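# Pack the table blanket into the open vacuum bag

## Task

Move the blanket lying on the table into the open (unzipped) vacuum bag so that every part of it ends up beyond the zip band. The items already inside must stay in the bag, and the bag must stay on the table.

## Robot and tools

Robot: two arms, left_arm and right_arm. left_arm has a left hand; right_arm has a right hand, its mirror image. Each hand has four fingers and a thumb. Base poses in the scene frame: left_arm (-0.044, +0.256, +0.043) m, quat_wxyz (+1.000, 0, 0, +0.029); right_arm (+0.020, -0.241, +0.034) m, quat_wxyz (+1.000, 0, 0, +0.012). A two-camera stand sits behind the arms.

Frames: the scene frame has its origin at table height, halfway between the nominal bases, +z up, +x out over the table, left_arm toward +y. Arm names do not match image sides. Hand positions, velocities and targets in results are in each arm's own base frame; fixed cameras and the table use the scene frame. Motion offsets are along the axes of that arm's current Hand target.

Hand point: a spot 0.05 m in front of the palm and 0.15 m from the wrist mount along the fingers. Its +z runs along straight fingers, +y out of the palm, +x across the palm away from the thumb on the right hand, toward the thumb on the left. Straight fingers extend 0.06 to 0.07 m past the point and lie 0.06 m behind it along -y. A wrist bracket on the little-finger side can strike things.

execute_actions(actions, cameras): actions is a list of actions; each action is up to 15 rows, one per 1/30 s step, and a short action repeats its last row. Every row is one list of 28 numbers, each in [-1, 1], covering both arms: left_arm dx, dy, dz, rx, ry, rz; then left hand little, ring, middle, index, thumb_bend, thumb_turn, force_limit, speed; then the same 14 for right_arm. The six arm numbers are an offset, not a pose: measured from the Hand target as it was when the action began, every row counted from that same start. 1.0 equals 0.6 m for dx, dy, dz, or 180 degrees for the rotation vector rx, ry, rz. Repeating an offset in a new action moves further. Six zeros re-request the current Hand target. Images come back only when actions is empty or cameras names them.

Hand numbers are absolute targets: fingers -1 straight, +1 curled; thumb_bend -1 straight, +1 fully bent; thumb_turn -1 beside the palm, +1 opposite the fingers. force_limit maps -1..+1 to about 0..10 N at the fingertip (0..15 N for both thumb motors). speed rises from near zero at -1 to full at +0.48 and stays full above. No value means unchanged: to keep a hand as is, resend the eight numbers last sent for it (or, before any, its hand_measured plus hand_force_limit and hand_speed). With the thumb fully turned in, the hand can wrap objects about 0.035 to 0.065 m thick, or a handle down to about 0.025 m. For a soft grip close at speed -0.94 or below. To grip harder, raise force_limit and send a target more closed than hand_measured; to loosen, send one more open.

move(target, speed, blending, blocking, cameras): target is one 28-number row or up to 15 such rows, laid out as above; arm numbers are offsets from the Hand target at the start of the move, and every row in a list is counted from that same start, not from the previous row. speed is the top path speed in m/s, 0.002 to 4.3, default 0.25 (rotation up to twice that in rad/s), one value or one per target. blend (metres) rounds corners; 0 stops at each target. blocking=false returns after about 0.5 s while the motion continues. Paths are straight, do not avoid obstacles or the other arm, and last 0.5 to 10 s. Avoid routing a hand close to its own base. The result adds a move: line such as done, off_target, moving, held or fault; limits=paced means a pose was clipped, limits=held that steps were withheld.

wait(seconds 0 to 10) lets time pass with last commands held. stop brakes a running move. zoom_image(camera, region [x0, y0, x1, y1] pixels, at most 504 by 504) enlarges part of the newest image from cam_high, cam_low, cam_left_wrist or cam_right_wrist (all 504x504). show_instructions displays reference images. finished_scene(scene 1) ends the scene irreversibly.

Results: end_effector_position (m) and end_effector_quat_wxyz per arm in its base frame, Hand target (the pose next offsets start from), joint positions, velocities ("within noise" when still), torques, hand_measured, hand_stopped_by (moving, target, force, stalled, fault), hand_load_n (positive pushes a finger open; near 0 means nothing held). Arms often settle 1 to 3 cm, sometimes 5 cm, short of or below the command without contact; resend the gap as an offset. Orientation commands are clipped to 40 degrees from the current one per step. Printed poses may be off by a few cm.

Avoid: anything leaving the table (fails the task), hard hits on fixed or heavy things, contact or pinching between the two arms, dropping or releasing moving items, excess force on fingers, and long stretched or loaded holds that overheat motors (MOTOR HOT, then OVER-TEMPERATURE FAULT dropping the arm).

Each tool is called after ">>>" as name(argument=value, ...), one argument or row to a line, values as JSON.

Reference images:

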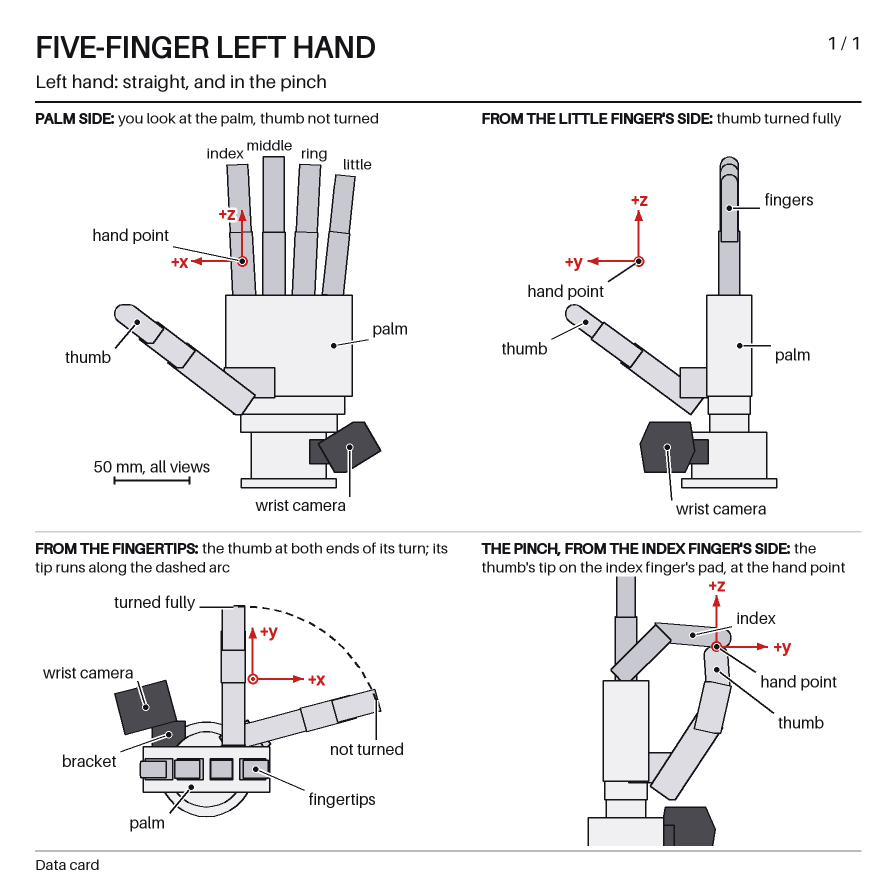

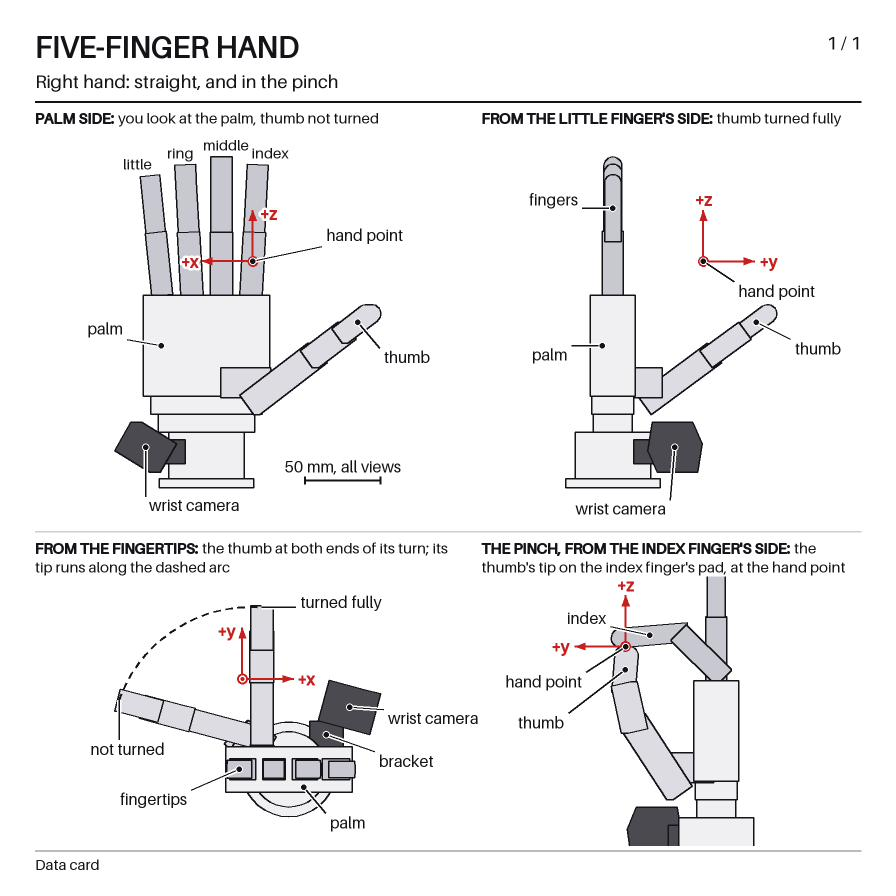

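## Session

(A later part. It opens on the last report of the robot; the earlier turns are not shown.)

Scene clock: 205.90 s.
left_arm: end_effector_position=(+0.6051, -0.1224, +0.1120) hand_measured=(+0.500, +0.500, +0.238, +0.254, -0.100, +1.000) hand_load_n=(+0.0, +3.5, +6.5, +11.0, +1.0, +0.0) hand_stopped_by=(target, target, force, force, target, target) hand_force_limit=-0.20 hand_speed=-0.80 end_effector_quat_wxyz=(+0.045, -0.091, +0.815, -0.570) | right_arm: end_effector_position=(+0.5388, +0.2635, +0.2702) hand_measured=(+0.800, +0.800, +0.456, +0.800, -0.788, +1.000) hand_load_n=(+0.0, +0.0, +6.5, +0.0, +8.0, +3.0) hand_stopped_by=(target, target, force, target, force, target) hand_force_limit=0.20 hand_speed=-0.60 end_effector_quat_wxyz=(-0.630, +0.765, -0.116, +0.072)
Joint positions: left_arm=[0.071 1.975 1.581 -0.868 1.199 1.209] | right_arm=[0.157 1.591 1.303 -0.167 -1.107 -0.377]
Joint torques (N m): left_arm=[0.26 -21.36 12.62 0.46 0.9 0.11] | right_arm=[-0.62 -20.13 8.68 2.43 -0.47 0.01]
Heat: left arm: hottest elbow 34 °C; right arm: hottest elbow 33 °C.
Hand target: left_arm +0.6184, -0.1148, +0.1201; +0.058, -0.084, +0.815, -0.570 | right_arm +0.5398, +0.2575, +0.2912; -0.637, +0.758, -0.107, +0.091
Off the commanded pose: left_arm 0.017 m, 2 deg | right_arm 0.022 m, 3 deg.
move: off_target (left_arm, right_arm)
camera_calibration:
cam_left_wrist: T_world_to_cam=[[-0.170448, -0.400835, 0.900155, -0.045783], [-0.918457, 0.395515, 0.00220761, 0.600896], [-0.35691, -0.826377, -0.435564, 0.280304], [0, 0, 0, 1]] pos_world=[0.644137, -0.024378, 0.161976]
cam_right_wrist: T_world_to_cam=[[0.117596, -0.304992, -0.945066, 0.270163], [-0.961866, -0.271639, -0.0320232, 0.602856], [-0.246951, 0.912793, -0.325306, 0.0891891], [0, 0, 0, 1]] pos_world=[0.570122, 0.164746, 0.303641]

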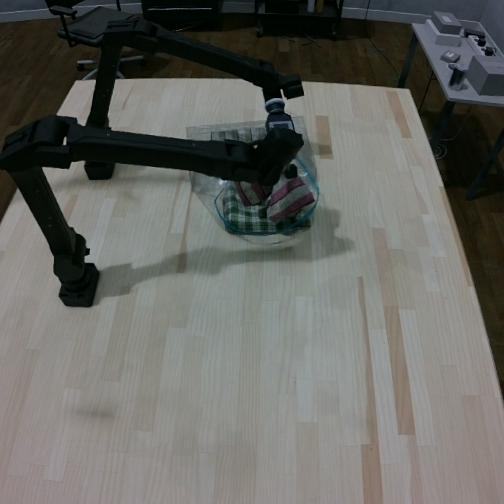

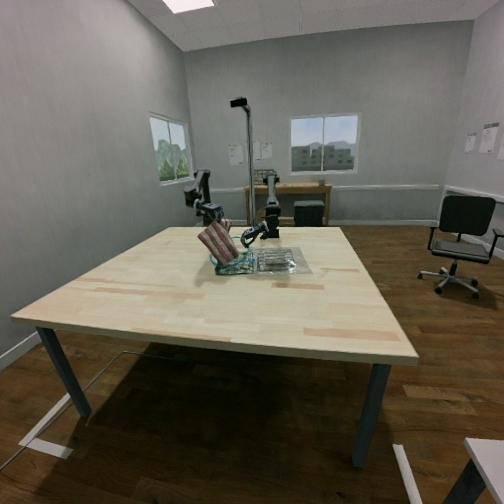

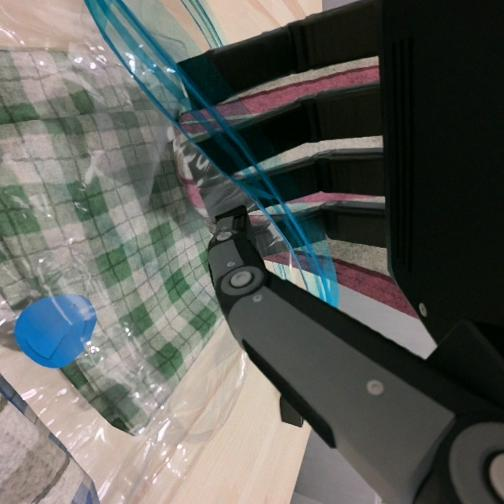

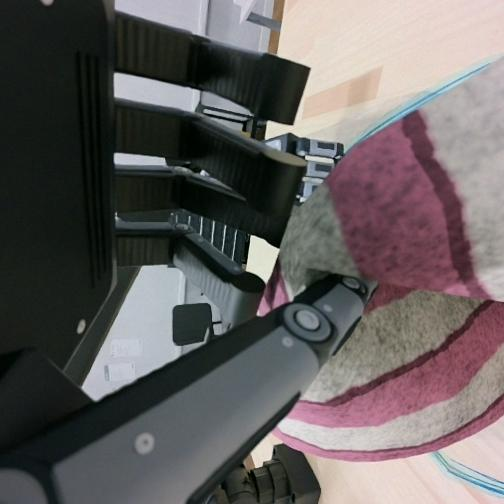

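>>> move(
  target=[0,0,0,0,0,0,0.5,0.5,0.6,0.6,-0.1,1,-0.2,-0.8,0.0064,0.1685,0.005,0,0,0,0.8,0.8,0.8,0.8,0.0,1,0.2,-0.6],
  speed=0.08,
  cameras=["all"],
)

>>> zoom_image(
  camera="cam_high",
  region=[170, 110, 370, 310],
)

>>> zoom_image(
  camera="cam_low",
  region=[160, 190, 310, 290],
)

Scene clock: 209.23 s.
left_arm: end_effector_position=(+0.6051, -0.1224, +0.1120) hand_measured=(+0.500, +0.500, +0.238, +0.254, -0.100, +1.000) hand_load_n=(+0.0, +3.5, +6.5, +11.0, +1.0, +0.0) hand_stopped_by=(target, target, force, force, target, target) hand_force_limit=-0.20 hand_speed=-0.80 end_effector_quat_wxyz=(+0.045, -0.091, +0.815, -0.570) | right_arm: end_effector_position=(+0.5351, +0.2478, +0.1988) hand_measured=(+0.800, +0.800, +0.456, +0.800, -0.788, +1.000) hand_load_n=(+0.0, +0.0, +5.5, +0.0, +7.5, +2.5) hand_stopped_by=(target, target, force, target, force, target) hand_force_limit=0.20 hand_speed=-0.60 end_effector_quat_wxyz=(-0.637, +0.759, -0.105, +0.088)
Joint positions: left_arm=[0.071 1.975 1.581 -0.868 1.199 1.209] | right_arm=[0.127 1.641 1.146 0.073 -1.135 -0.386]
Joint torques (N m): left_arm=[0.26 -21.66 12.62 0.43 0.91 0.12] | right_arm=[-0.67 -16.26 7.65 2.18 -0.39 -0.14]
Heat: left arm: hottest elbow 34 °C; right arm: hottest shoulder 32 °C.
Hand target: left_arm +0.6184, -0.1148, +0.1201; +0.058, -0.084, +0.815, -0.570 | right_arm +0.5396, +0.2425, +0.1911; -0.637, +0.758, -0.107, +0.091
Off the commanded pose: left_arm 0.017 m, 2 deg | right_arm 0.010 m, 0 deg.
move: off_target (left_arm)
camera_calibration:
cam_left_wrist: T_world_to_cam=[[-0.170448, -0.400835, 0.900155, -0.045783], [-0.918457, 0.395515, 0.00220761, 0.600896], [-0.35691, -0.826377, -0.435564, 0.280304], [0, 0, 0, 1]] pos_world=[0.644137, -0.024378, 0.161976]
cam_right_wrist: T_world_to_cam=[[0.155141, -0.292045, -0.943738, 0.17484], [-0.960468, -0.268122, -0.0749195, 0.599649], [-0.231157, 0.918053, -0.322096, 0.0689388], [0, 0, 0, 1]] pos_world=[0.564754, 0.148551, 0.232134]

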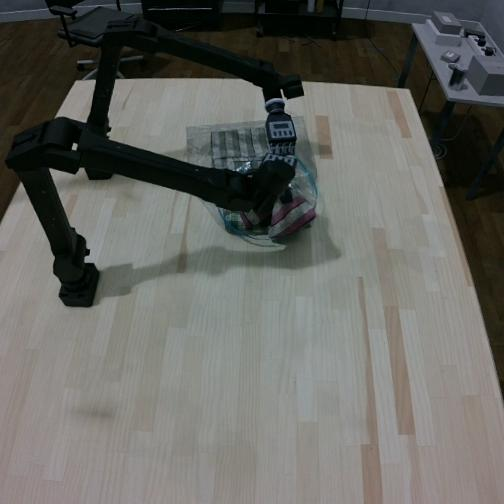

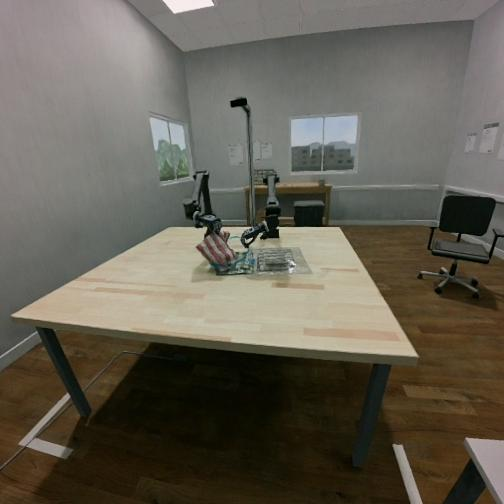

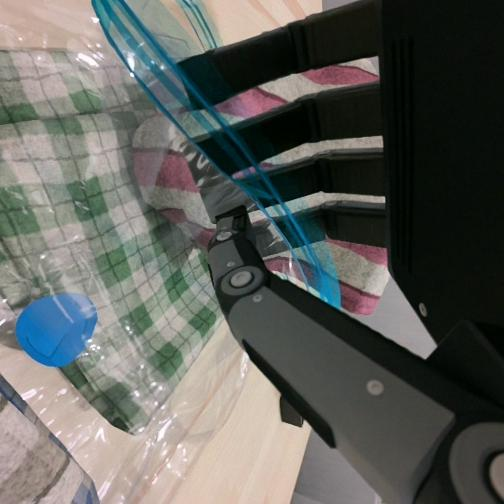

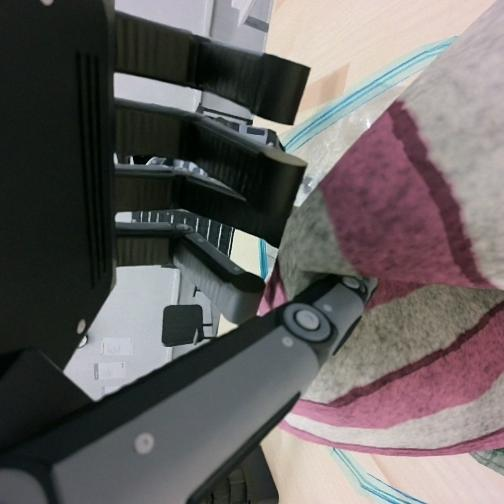

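Scaled by 2.520.

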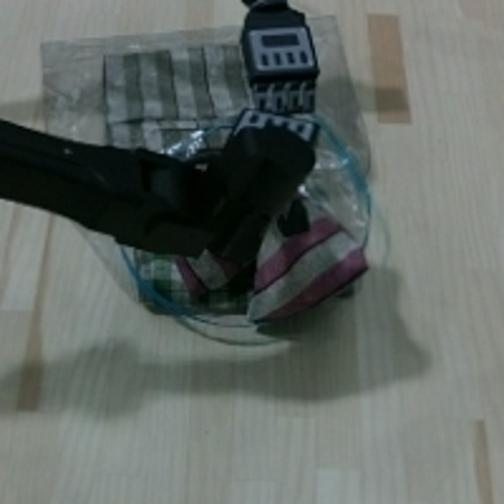

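Scaled by 3.360.

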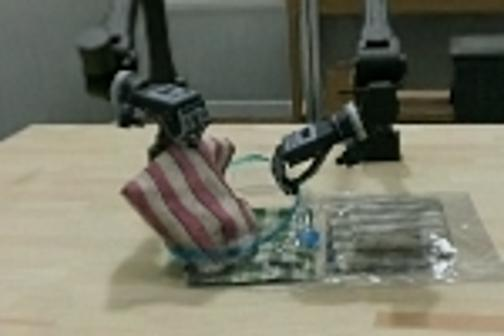

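>>> move(
  target=[0,0,0,0,0,0,0.5,0.5,0.6,0.6,-0.1,1,-0.2,-0.8,0.002,0.130,0.0195,0,0,0,0.8,0.8,0.8,0.8,0.0,1,0.2,-0.6],
  speed=0.08,
  cameras=["all"],
)

>>> zoom_image(
  camera="cam_high",
  region=[170, 110, 370, 310],
)

>>> zoom_image(
  camera="cam_low",
  region=[160, 190, 310, 290],
)

Scene clock: 212.23 s.
left_arm: end_effector_position=(+0.6051, -0.1224, +0.1120) hand_measured=(+0.500, +0.500, +0.238, +0.254, -0.100, +1.000) hand_load_n=(+0.0, +3.5, +6.5, +11.0, +1.0, +0.0) hand_stopped_by=(target, target, force, force, target, target) hand_force_limit=-0.20 hand_speed=-0.80 end_effector_quat_wxyz=(+0.045, -0.090, +0.815, -0.570) | right_arm: end_effector_position=(+0.5386, +0.2459, +0.1262) hand_measured=(+0.800, +0.800, +0.456, +0.800, -0.788, +1.000) hand_load_n=(+0.0, +0.0, +5.5, +0.0, +7.5, +2.5) hand_stopped_by=(target, target, force, target, force, target) hand_force_limit=0.20 hand_speed=-0.60 end_effector_quat_wxyz=(-0.639, +0.757, -0.100, +0.093)
Joint positions: left_arm=[0.071 1.975 1.581 -0.868 1.199 1.209] | right_arm=[0.122 1.757 1.07 0.274 -1.141 -0.391]
Joint torques (N m): left_arm=[-0.21 -21.89 12.53 0.44 0.83 0.08] | right_arm=[-0.67 -16.38 6.58 2.11 -0.32 -0.12]
Heat: left arm: hottest elbow 34 °C; right arm: hottest shoulder 32 °C.
Hand target: left_arm +0.6185, -0.1148, +0.1200; +0.058, -0.084, +0.815, -0.570 | right_arm +0.5403, +0.2402, +0.1122; -0.637, +0.758, -0.107, +0.091
Off the commanded pose: left_arm 0.017 m, 2 deg | right_arm 0.015 m, 1 deg.
move: off_target (left_arm, right_arm)
camera_calibration:
cam_left_wrist: T_world_to_cam=[[-0.170817, -0.400908, 0.900052, -0.0455303], [-0.918424, 0.395594, 0.00190487, 0.600925], [-0.356819, -0.826304, -0.435778, 0.280281], [0, 0, 0, 1]] pos_world=[0.644136, -0.024378, 0.161975]
cam_right_wrist: T_world_to_cam=[[0.16927, -0.289984, -0.941943, 0.0968867], [-0.958941, -0.269122, -0.0894731, 0.598302], [-0.227552, 0.918413, -0.323632, 0.0462308], [0, 0, 0, 1]] pos_world=[0.567856, 0.146653, 0.159755]

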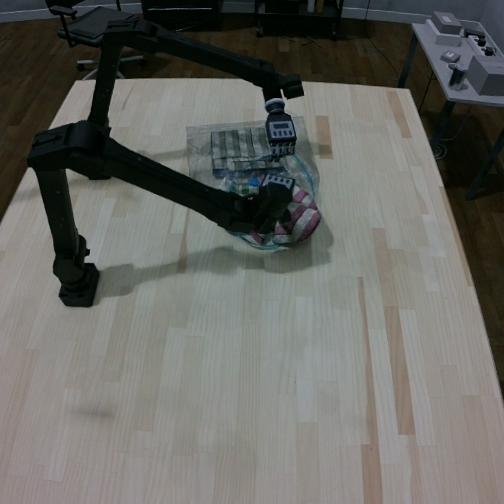

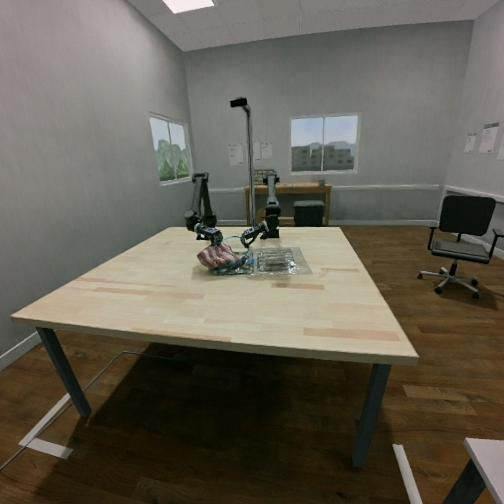

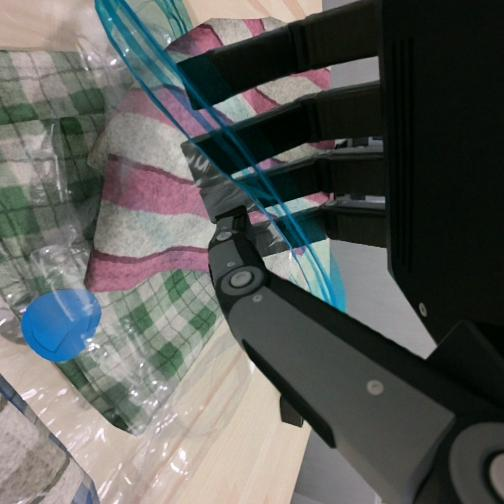

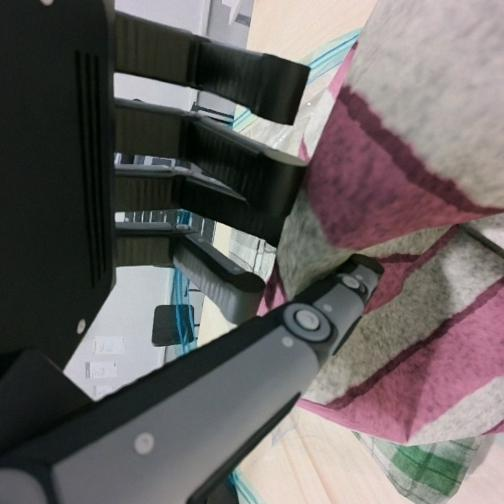

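Scaled by 2.520.

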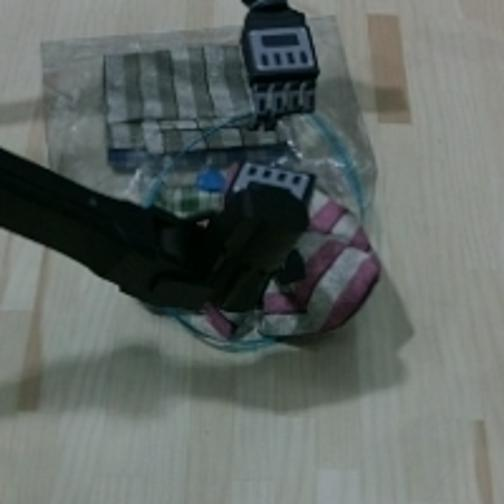

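Scaled by 3.360.

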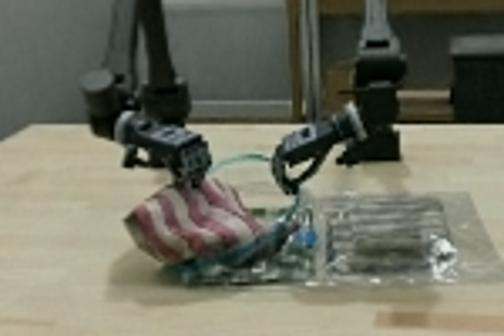

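>>> move(
  target=[0,0,0,0,0,0,0.5,0.5,0.6,0.6,-0.1,1,-0.2,-0.8,-0.0022,0.0972,0.0252,0,0,0,0.8,0.8,0.8,0.8,0.0,1,0.2,-0.6],
  speed=0.08,
  cameras=["all"],
)

>>> zoom_image(
  camera="cam_high",
  region=[170, 110, 370, 310],
)

>>> zoom_image(
  camera="cam_low",
  region=[160, 190, 310, 290],
)

Scene clock: 215.47 s.
left_arm: end_effector_position=(+0.6051, -0.1224, +0.1120) hand_measured=(+0.500, +0.500, +0.238, +0.254, -0.100, +1.000) hand_load_n=(+0.0, +3.5, +6.5, +11.0, +1.0, +0.0) hand_stopped_by=(target, target, force, force, target, target) hand_force_limit=-0.20 hand_speed=-0.80 end_effector_quat_wxyz=(+0.045, -0.090, +0.815, -0.570) | right_arm: end_effector_position=(+0.5452, +0.2466, +0.0779) hand_measured=(+0.800, +0.800, +0.456, +0.800, -0.788, +1.000) hand_load_n=(+0.0, +0.0, +4.5, +0.0, +7.5, +2.5) hand_stopped_by=(target, target, force, target, force, target) hand_force_limit=0.20 hand_speed=-0.60 end_effector_quat_wxyz=(-0.642, +0.754, -0.090, +0.106)
Joint positions: left_arm=[0.071 1.975 1.581 -0.868 1.199 1.209] | right_arm=[0.122 1.859 1.043 0.44 -1.139 -0.391]
Joint torques (N m): left_arm=[-0.09 -21.48 12.7 0.54 0.93 0.07] | right_arm=[0.03 -15.85 5.55 1.92 -0.05 -0.06]
Heat: left arm: hottest elbow 34 °C; right arm: hottest shoulder 32 °C.
Hand target: left_arm +0.6185, -0.1148, +0.1200; +0.058, -0.084, +0.815, -0.570 | right_arm +0.5406, +0.2453, +0.0523; -0.637, +0.758, -0.107, +0.091
Off the commanded pose: left_arm 0.017 m, 2 deg | right_arm 0.026 m, 3 deg.
move: off_target (left_arm, right_arm)
camera_calibration:
cam_left_wrist: T_world_to_cam=[[-0.170817, -0.400908, 0.900052, -0.0455303], [-0.918424, 0.395594, 0.00190487, 0.600925], [-0.356819, -0.826304, -0.435778, 0.280281], [0, 0, 0, 1]] pos_world=[0.644136, -0.024378, 0.161975]
cam_right_wrist: T_world_to_cam=[[0.200914, -0.286599, -0.936747, 0.0319335], [-0.955719, -0.267242, -0.123221, 0.600922], [-0.215023, 0.920023, -0.3276, 0.0245543], [0, 0, 0, 1]] pos_world=[0.573176, 0.147153, 0.112003]

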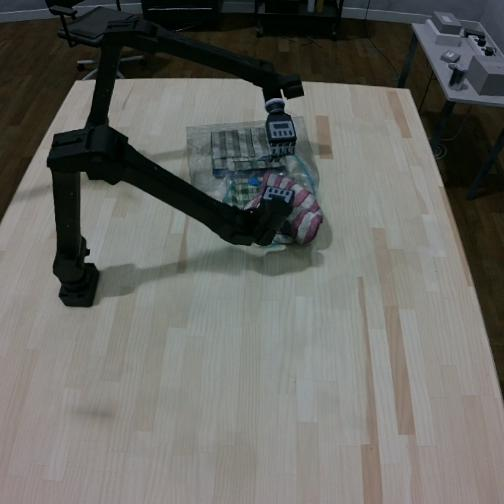

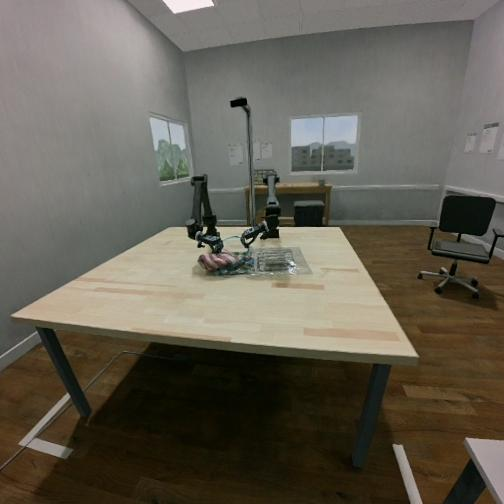

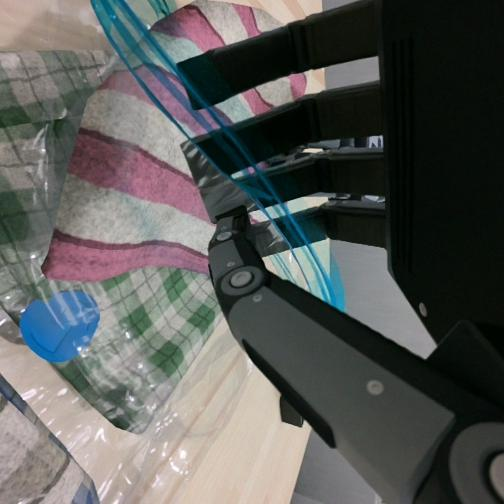

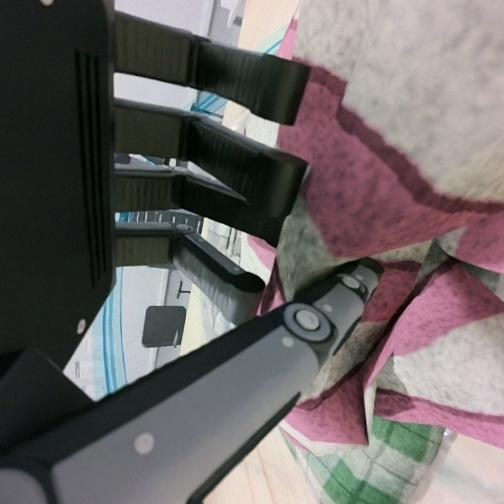

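Scaled by 2.520.

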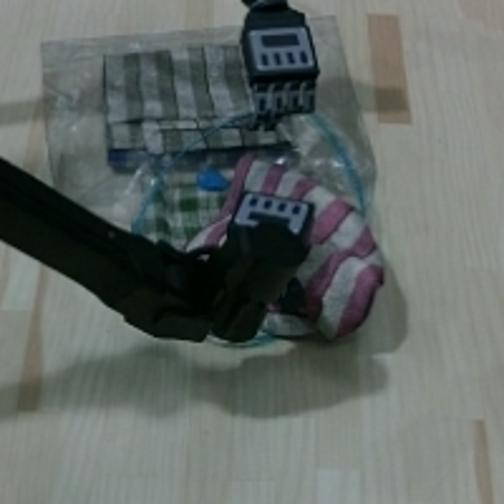

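Scaled by 3.360.

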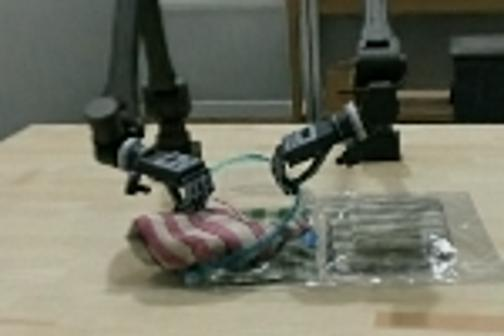

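>>> move(
  target=[0.008,-0.0715,0.0262,0,0,0,0.5,0.5,0.6,0.6,-0.1,1,-0.2,-0.8,0,0,0,0,0,0,0.8,0.8,0.8,0.8,0.0,1,0.2,-0.6],
  speed=0.1,
)

Scene clock: 221.90 s.
left_arm: end_effector_position=(+0.6011, -0.1422, +0.1268) hand_measured=(+0.500, +0.500, +0.238, +0.254, -0.100, +1.000) hand_load_n=(+0.0, +3.5, +6.5, +11.0, +1.5, +0.0) hand_stopped_by=(target, target, force, force, target, target) hand_force_limit=-0.20 hand_speed=-0.80 end_effector_quat_wxyz=(+0.031, -0.102, +0.816, -0.569) | right_arm: end_effector_position=(+0.5452, +0.2466, +0.0779) hand_measured=(+0.800, +0.800, +0.456, +0.800, -0.788, +1.000) hand_load_n=(+0.0, +0.0, +4.0, +0.0, +7.5, +2.5) hand_stopped_by=(target, target, force, target, force, target) hand_force_limit=0.20 hand_speed=-0.60 end_effector_quat_wxyz=(-0.642, +0.754, -0.090, +0.106)
Joint positions: left_arm=[0.039 1.951 1.581 -0.846 1.186 1.12] | right_arm=[0.122 1.859 1.043 0.44 -1.139 -0.391]
Joint torques (N m): left_arm=[-1.26 -22.42 13.67 1.35 0.69 -0.12] | right_arm=[0.03 -15.68 5.6 1.89 -0.05 -0.06]
Heat: left arm: hottest elbow 34 °C; right arm: hottest shoulder 32 °C.
Hand target: left_arm +0.6198, -0.1447, +0.1551; +0.058, -0.084, +0.815, -0.571 | right_arm +0.5406, +0.2453, +0.0523; -0.637, +0.758, -0.107, +0.091
Off the commanded pose: left_arm 0.034 m, 4 deg | right_arm 0.026 m, 3 deg.
move: off_target (left_arm, right_arm)

>>> move(
  target=[0,-0.0313,-0.0114,0,0,0,0.5,0.5,0.6,0.6,-0.1,1,-0.2,-0.8,0,0,0,0,0,0,0.8,0.8,0.8,0.8,0.0,1,0.2,-0.6],
  speed=0.1,
  cameras=["all"],
)

>>> zoom_image(
  camera="cam_low",
  region=[160, 190, 310, 290],
)

Scene clock: 223.57 s.
left_arm: end_effector_position=(+0.6072, -0.1420, +0.1447) hand_measured=(+0.500, +0.500, +0.238, +0.254, -0.100, +1.000) hand_load_n=(+0.5, +3.5, +6.5, +11.0, +1.0, +0.5) hand_stopped_by=(target, target, force, force, target, target) hand_force_limit=-0.20 hand_speed=-0.80 end_effector_quat_wxyz=(+0.040, -0.096, +0.815, -0.569) | right_arm: end_effector_position=(+0.5452, +0.2466, +0.0779) hand_measured=(+0.800, +0.800, +0.456, +0.800, -0.788, +1.000) hand_load_n=(+0.0, +0.0, +4.0, +0.0, +7.5, +2.5) hand_stopped_by=(target, target, force, target, force, target) hand_force_limit=0.20 hand_speed=-0.60 end_effector_quat_wxyz=(-0.642, +0.754, -0.090, +0.106)
Joint positions: left_arm=[0.039 1.939 1.61 -0.86 1.186 1.116] | right_arm=[0.122 1.859 1.043 0.44 -1.139 -0.391]
Joint torques (N m): left_arm=[-1.55 -22.95 14.22 0.39 0.68 -0.19] | right_arm=[-0.09 -15.68 5.53 1.89 -0.04 -0.06]
Heat: left arm: hottest elbow 34 °C; right arm: hottest shoulder 32 °C.
Hand target: left_arm +0.6198, -0.1447, +0.1751; +0.058, -0.084, +0.815, -0.571 | right_arm +0.5406, +0.2453, +0.0523; -0.637, +0.758, -0.107, +0.091
Off the commanded pose: left_arm 0.033 m, 2 deg | right_arm 0.026 m, 3 deg.
move: off_target (left_arm, right_arm)
camera_calibration:
cam_left_wrist: T_world_to_cam=[[-0.156604, -0.401755, 0.902257, -0.0914475], [-0.920097, 0.391419, 0.0145897, 0.60919], [-0.359022, -0.827879, -0.430951, 0.279519], [0, 0, 0, 1]] pos_world=[0.646546, -0.0437797, 0.19408]
cam_right_wrist: T_world_to_cam=[[0.200914, -0.286599, -0.936747, 0.0319335], [-0.955719, -0.267242, -0.123221, 0.600922], [-0.215023, 0.920023, -0.3276, 0.0245543], [0, 0, 0, 1]] pos_world=[0.573176, 0.147153, 0.112003]

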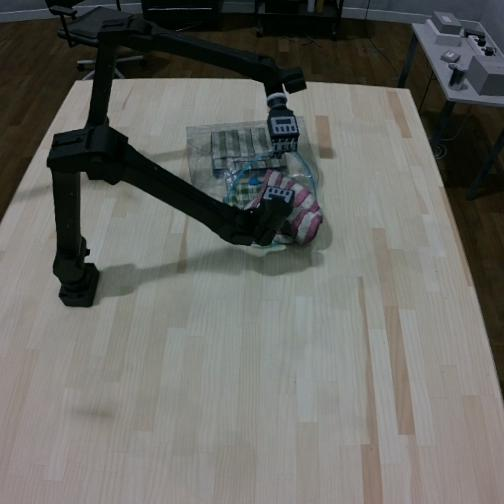

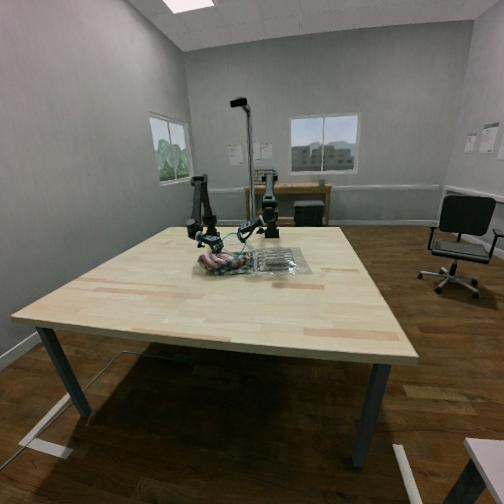

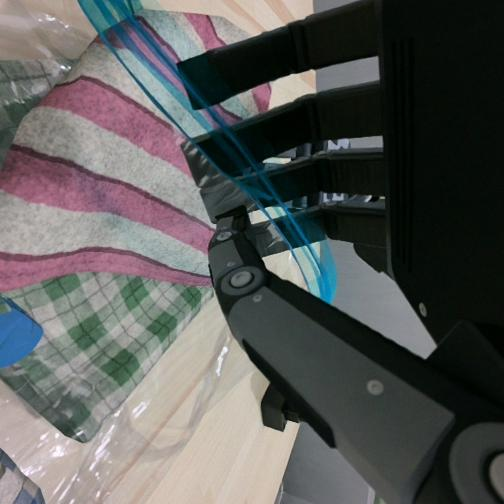

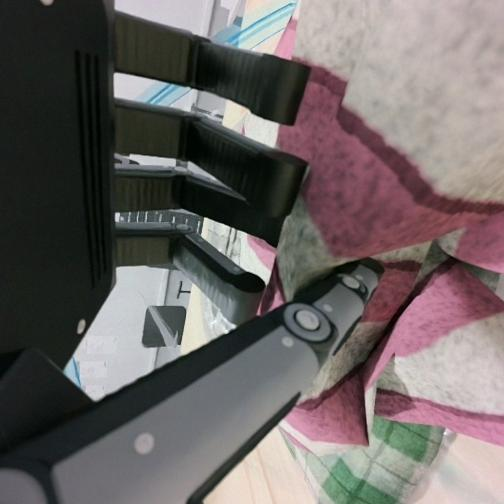

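Scaled by 3.360.

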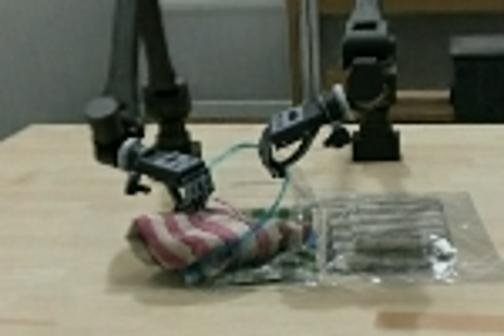

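>>> move(
  target=[0,0,0,0,0,0,0.5,0.5,0.6,0.6,-0.1,1,-0.2,-0.8,-0.026,-0.025,0.0935,0,0,0,0.8,0.8,0.8,0.8,0.0,1,0.2,-0.6],
  speed=0.06,
  cameras=["all"],
)

>>> zoom_image(
  camera="cam_low",
  region=[160, 190, 310, 290],
)

>>> zoom_image(
  camera="cam_high",
  region=[170, 110, 370, 310],
)

Scene clock: 225.87 s.
left_arm: end_effector_position=(+0.6072, -0.1420, +0.1447) hand_measured=(+0.500, +0.500, +0.238, +0.254, -0.100, +1.000) hand_load_n=(+0.5, +3.0, +6.5, +11.0, +1.5, +0.0) hand_stopped_by=(target, target, force, force, target, target) hand_force_limit=-0.20 hand_speed=-0.80 end_effector_quat_wxyz=(+0.040, -0.096, +0.815, -0.569) | right_arm: end_effector_position=(+0.5457, +0.2883, +0.0761) hand_measured=(+0.800, +0.800, +0.456, +0.800, -0.788, +1.000) hand_load_n=(+0.0, +0.0, +4.0, +0.0, +8.5, +1.5) hand_stopped_by=(target, target, force, target, force, target) hand_force_limit=0.20 hand_speed=-0.60 end_effector_quat_wxyz=(-0.637, +0.755, -0.102, +0.115)
Joint positions: left_arm=[0.039 1.939 1.61 -0.86 1.186 1.116] | right_arm=[0.205 1.869 1.043 0.508 -1.03 -0.32]
Joint torques (N m): left_arm=[-1.55 -23.12 14.06 0.46 0.73 -0.2] | right_arm=[2.02 -15.21 7.61 1.87 -0.2 0.06]
Heat: left arm: hottest elbow 35 °C; right arm: hottest shoulder 32 °C.
Hand target: left_arm +0.6198, -0.1447, +0.1751; +0.058, -0.084, +0.815, -0.571 | right_arm +0.5417, +0.3052, +0.0573; -0.637, +0.758, -0.107, +0.091
Off the commanded pose: left_arm 0.033 m, 2 deg | right_arm 0.025 m, 3 deg.
move: off_target (left_arm, right_arm)
camera_calibration:
cam_left_wrist: T_world_to_cam=[[-0.156604, -0.401755, 0.902257, -0.0914475], [-0.920097, 0.391419, 0.0145897, 0.60919], [-0.359022, -0.827879, -0.430951, 0.279519], [0, 0, 0, 1]] pos_world=[0.646546, -0.0437797, 0.19408]
cam_right_wrist: T_world_to_cam=[[0.188636, -0.298905, -0.935453, 0.0523721], [-0.963962, -0.238323, -0.118234, 0.60802], [-0.187599, 0.924044, -0.333089, -0.0300403], [0, 0, 0, 1]] pos_world=[0.570594, 0.188318, 0.110874]

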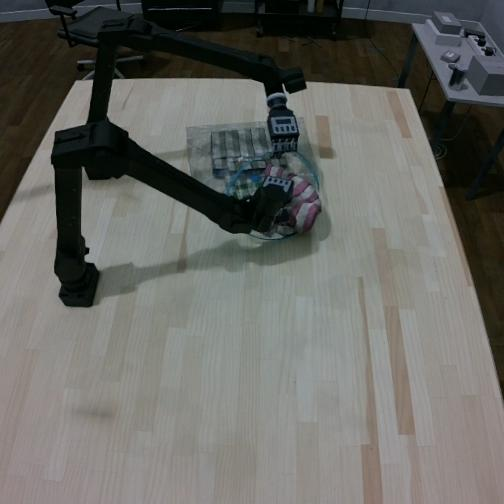

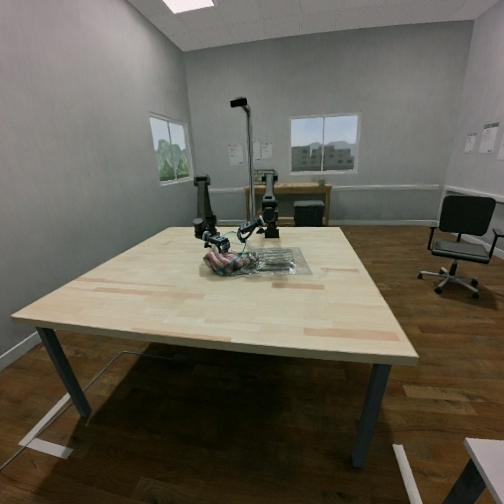

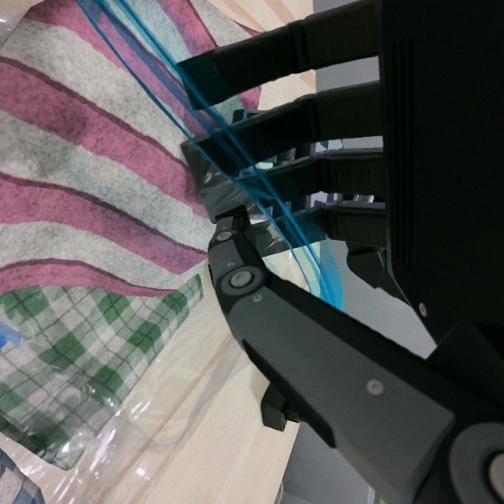

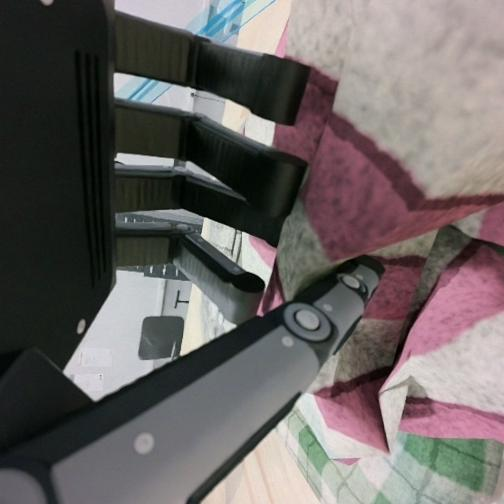

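Scaled by 3.360.

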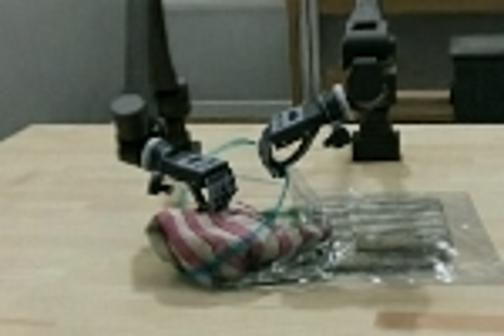

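Scaled by 2.520.

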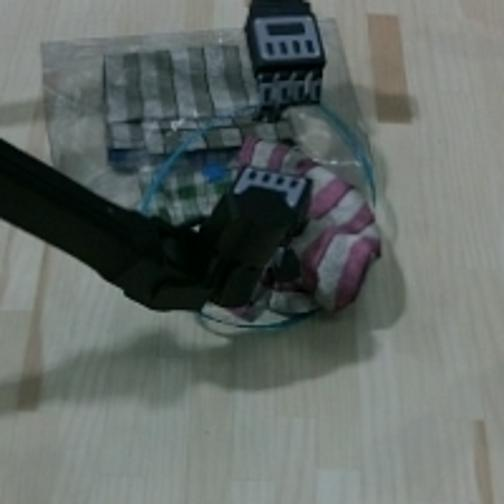

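>>> zoom_image(
  camera="cam_low",
  region=[195, 225, 265, 285],
)

>>> zoom_image(
  camera="cam_high",
  region=[225, 160, 335, 250],
)

Scaled by 7.200.

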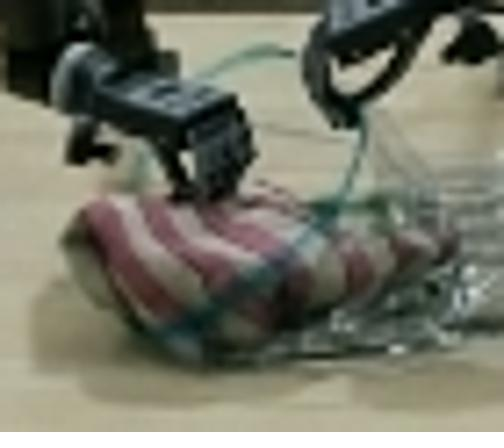

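Scaled by 4.582.

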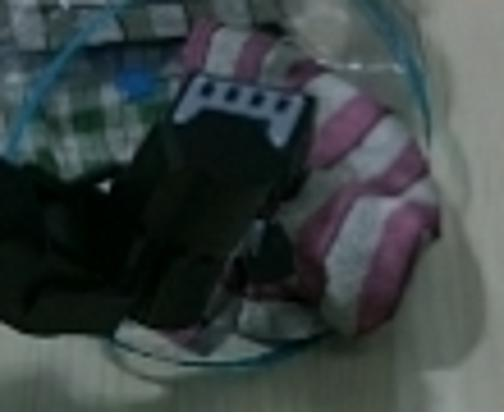

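>>> move(
  target=[
    [0,-0.047,-0.0171,0,0,0,0.5,0.5,0.6,0.6,-0.1,1,-0.2,-0.8,0,0,0,0,0,0,0.8,0.8,0.8,0.8,0.0,1,0.2,-0.6],
    [0,-0.047,-0.0171,0,0,0,0.5,0.5,0.6,0.6,-0.1,1,-0.2,-0.8,-0.013,-0.0083,0.047,0,0,0,0.8,0.8,0.8,0.8,0.0,1,0.2,-0.6],
  ],
  speed=0.06,
  cameras=["all"],
)

>>> zoom_image(
  camera="cam_low",
  region=[195, 225, 265, 285],
)

>>> zoom_image(
  camera="cam_high",
  region=[225, 160, 335, 250],
)

Scene clock: 229.93 s.
left_arm: end_effector_position=(+0.6087, -0.1418, +0.1733) hand_measured=(+0.500, +0.500, +0.238, +0.254, -0.100, +1.000) hand_load_n=(+0.0, +3.5, +6.5, +11.0, +1.0, +0.0) hand_stopped_by=(target, target, force, force, target, target) hand_force_limit=-0.20 hand_speed=-0.80 end_effector_quat_wxyz=(+0.040, -0.097, +0.816, -0.569) | right_arm: end_effector_position=(+0.5457, +0.3146, +0.0745) hand_measured=(+0.800, +0.800, +0.456, +0.800, -0.788, +1.000) hand_load_n=(+0.0, +0.0, +4.0, +0.0, +8.5, +1.0) hand_stopped_by=(target, target, force, target, force, target) hand_force_limit=0.20 hand_speed=-0.60 end_effector_quat_wxyz=(-0.636, +0.755, -0.105, +0.115)
Joint positions: left_arm=[0.039 1.921 1.661 -0.931 1.185 1.114] | right_arm=[0.254 1.885 1.058 0.53 -0.979 -0.29]
Joint torques (N m): left_arm=[-1.32 -23.36 14.24 0.53 0.79 -0.11] | right_arm=[2.26 -15.5 8.14 1.84 -0.2 0.1]
Heat: left arm: hottest elbow 35 °C; right arm: hottest shoulder 32 °C.
Hand target: left_arm +0.6198, -0.1447, +0.2049; +0.058, -0.084, +0.815, -0.570 | right_arm +0.5421, +0.3347, +0.0573; -0.637, +0.758, -0.107, +0.091
Off the commanded pose: left_arm 0.034 m, 3 deg | right_arm 0.027 m, 3 deg.
move: off_target (left_arm, right_arm)
camera_calibration:
cam_left_wrist: T_world_to_cam=[[-0.153574, -0.402507, 0.902443, -0.118976], [-0.920478, 0.390403, 0.0174846, 0.609634], [-0.359354, -0.827993, -0.430455, 0.292649], [0, 0, 0, 1]] pos_world=[0.648048, -0.0435806, 0.222682]
cam_right_wrist: T_world_to_cam=[[0.183084, -0.300615, -0.936008, 0.0622214], [-0.965613, -0.233754, -0.113801, 0.613242], [-0.184585, 0.924657, -0.333075, -0.0566266], [0, 0, 0, 1]] pos_world=[0.57031, 0.214412, 0.109166]

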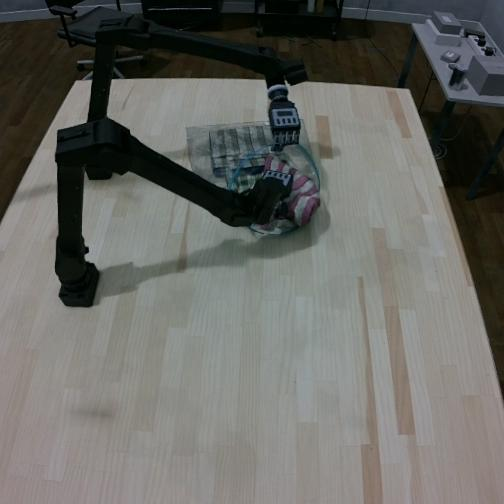

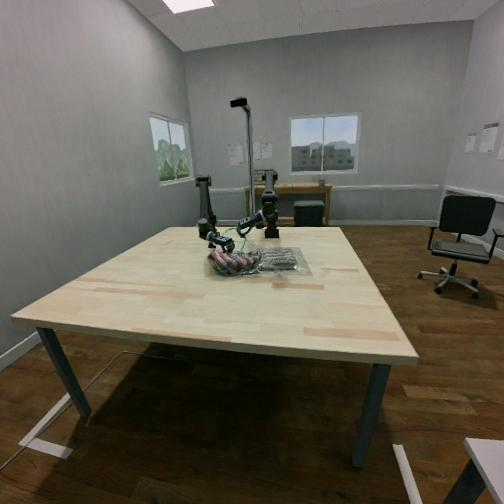

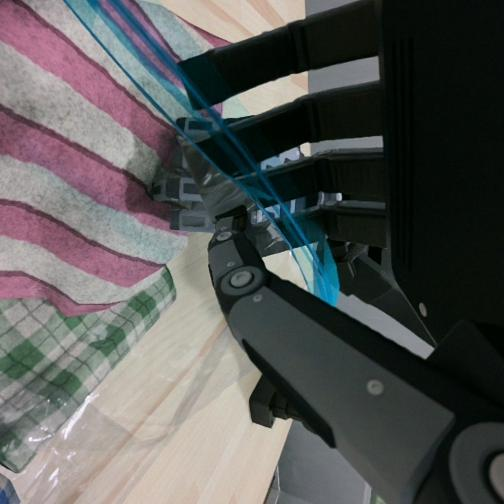

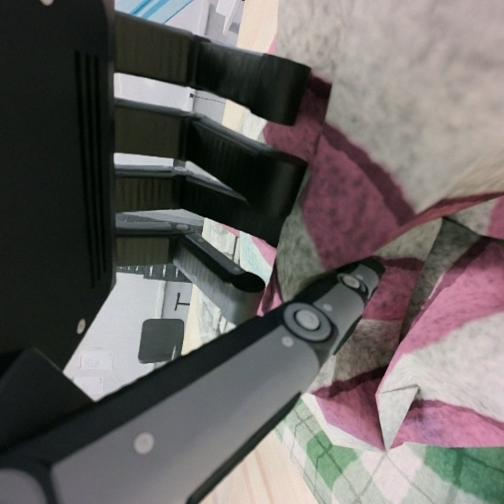

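Scaled by 7.200.

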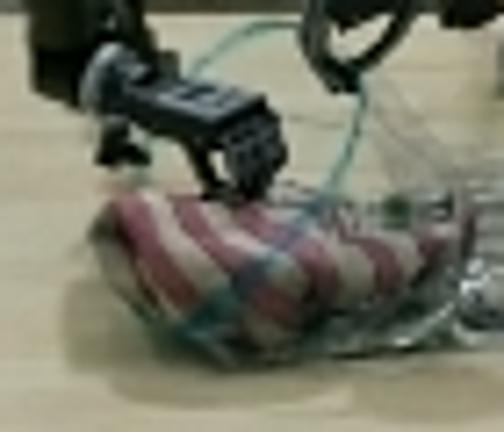

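Scaled by 4.582.

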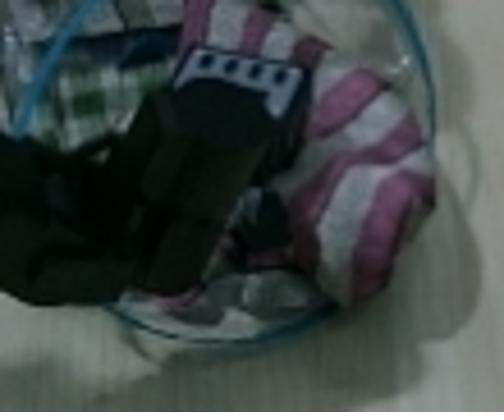

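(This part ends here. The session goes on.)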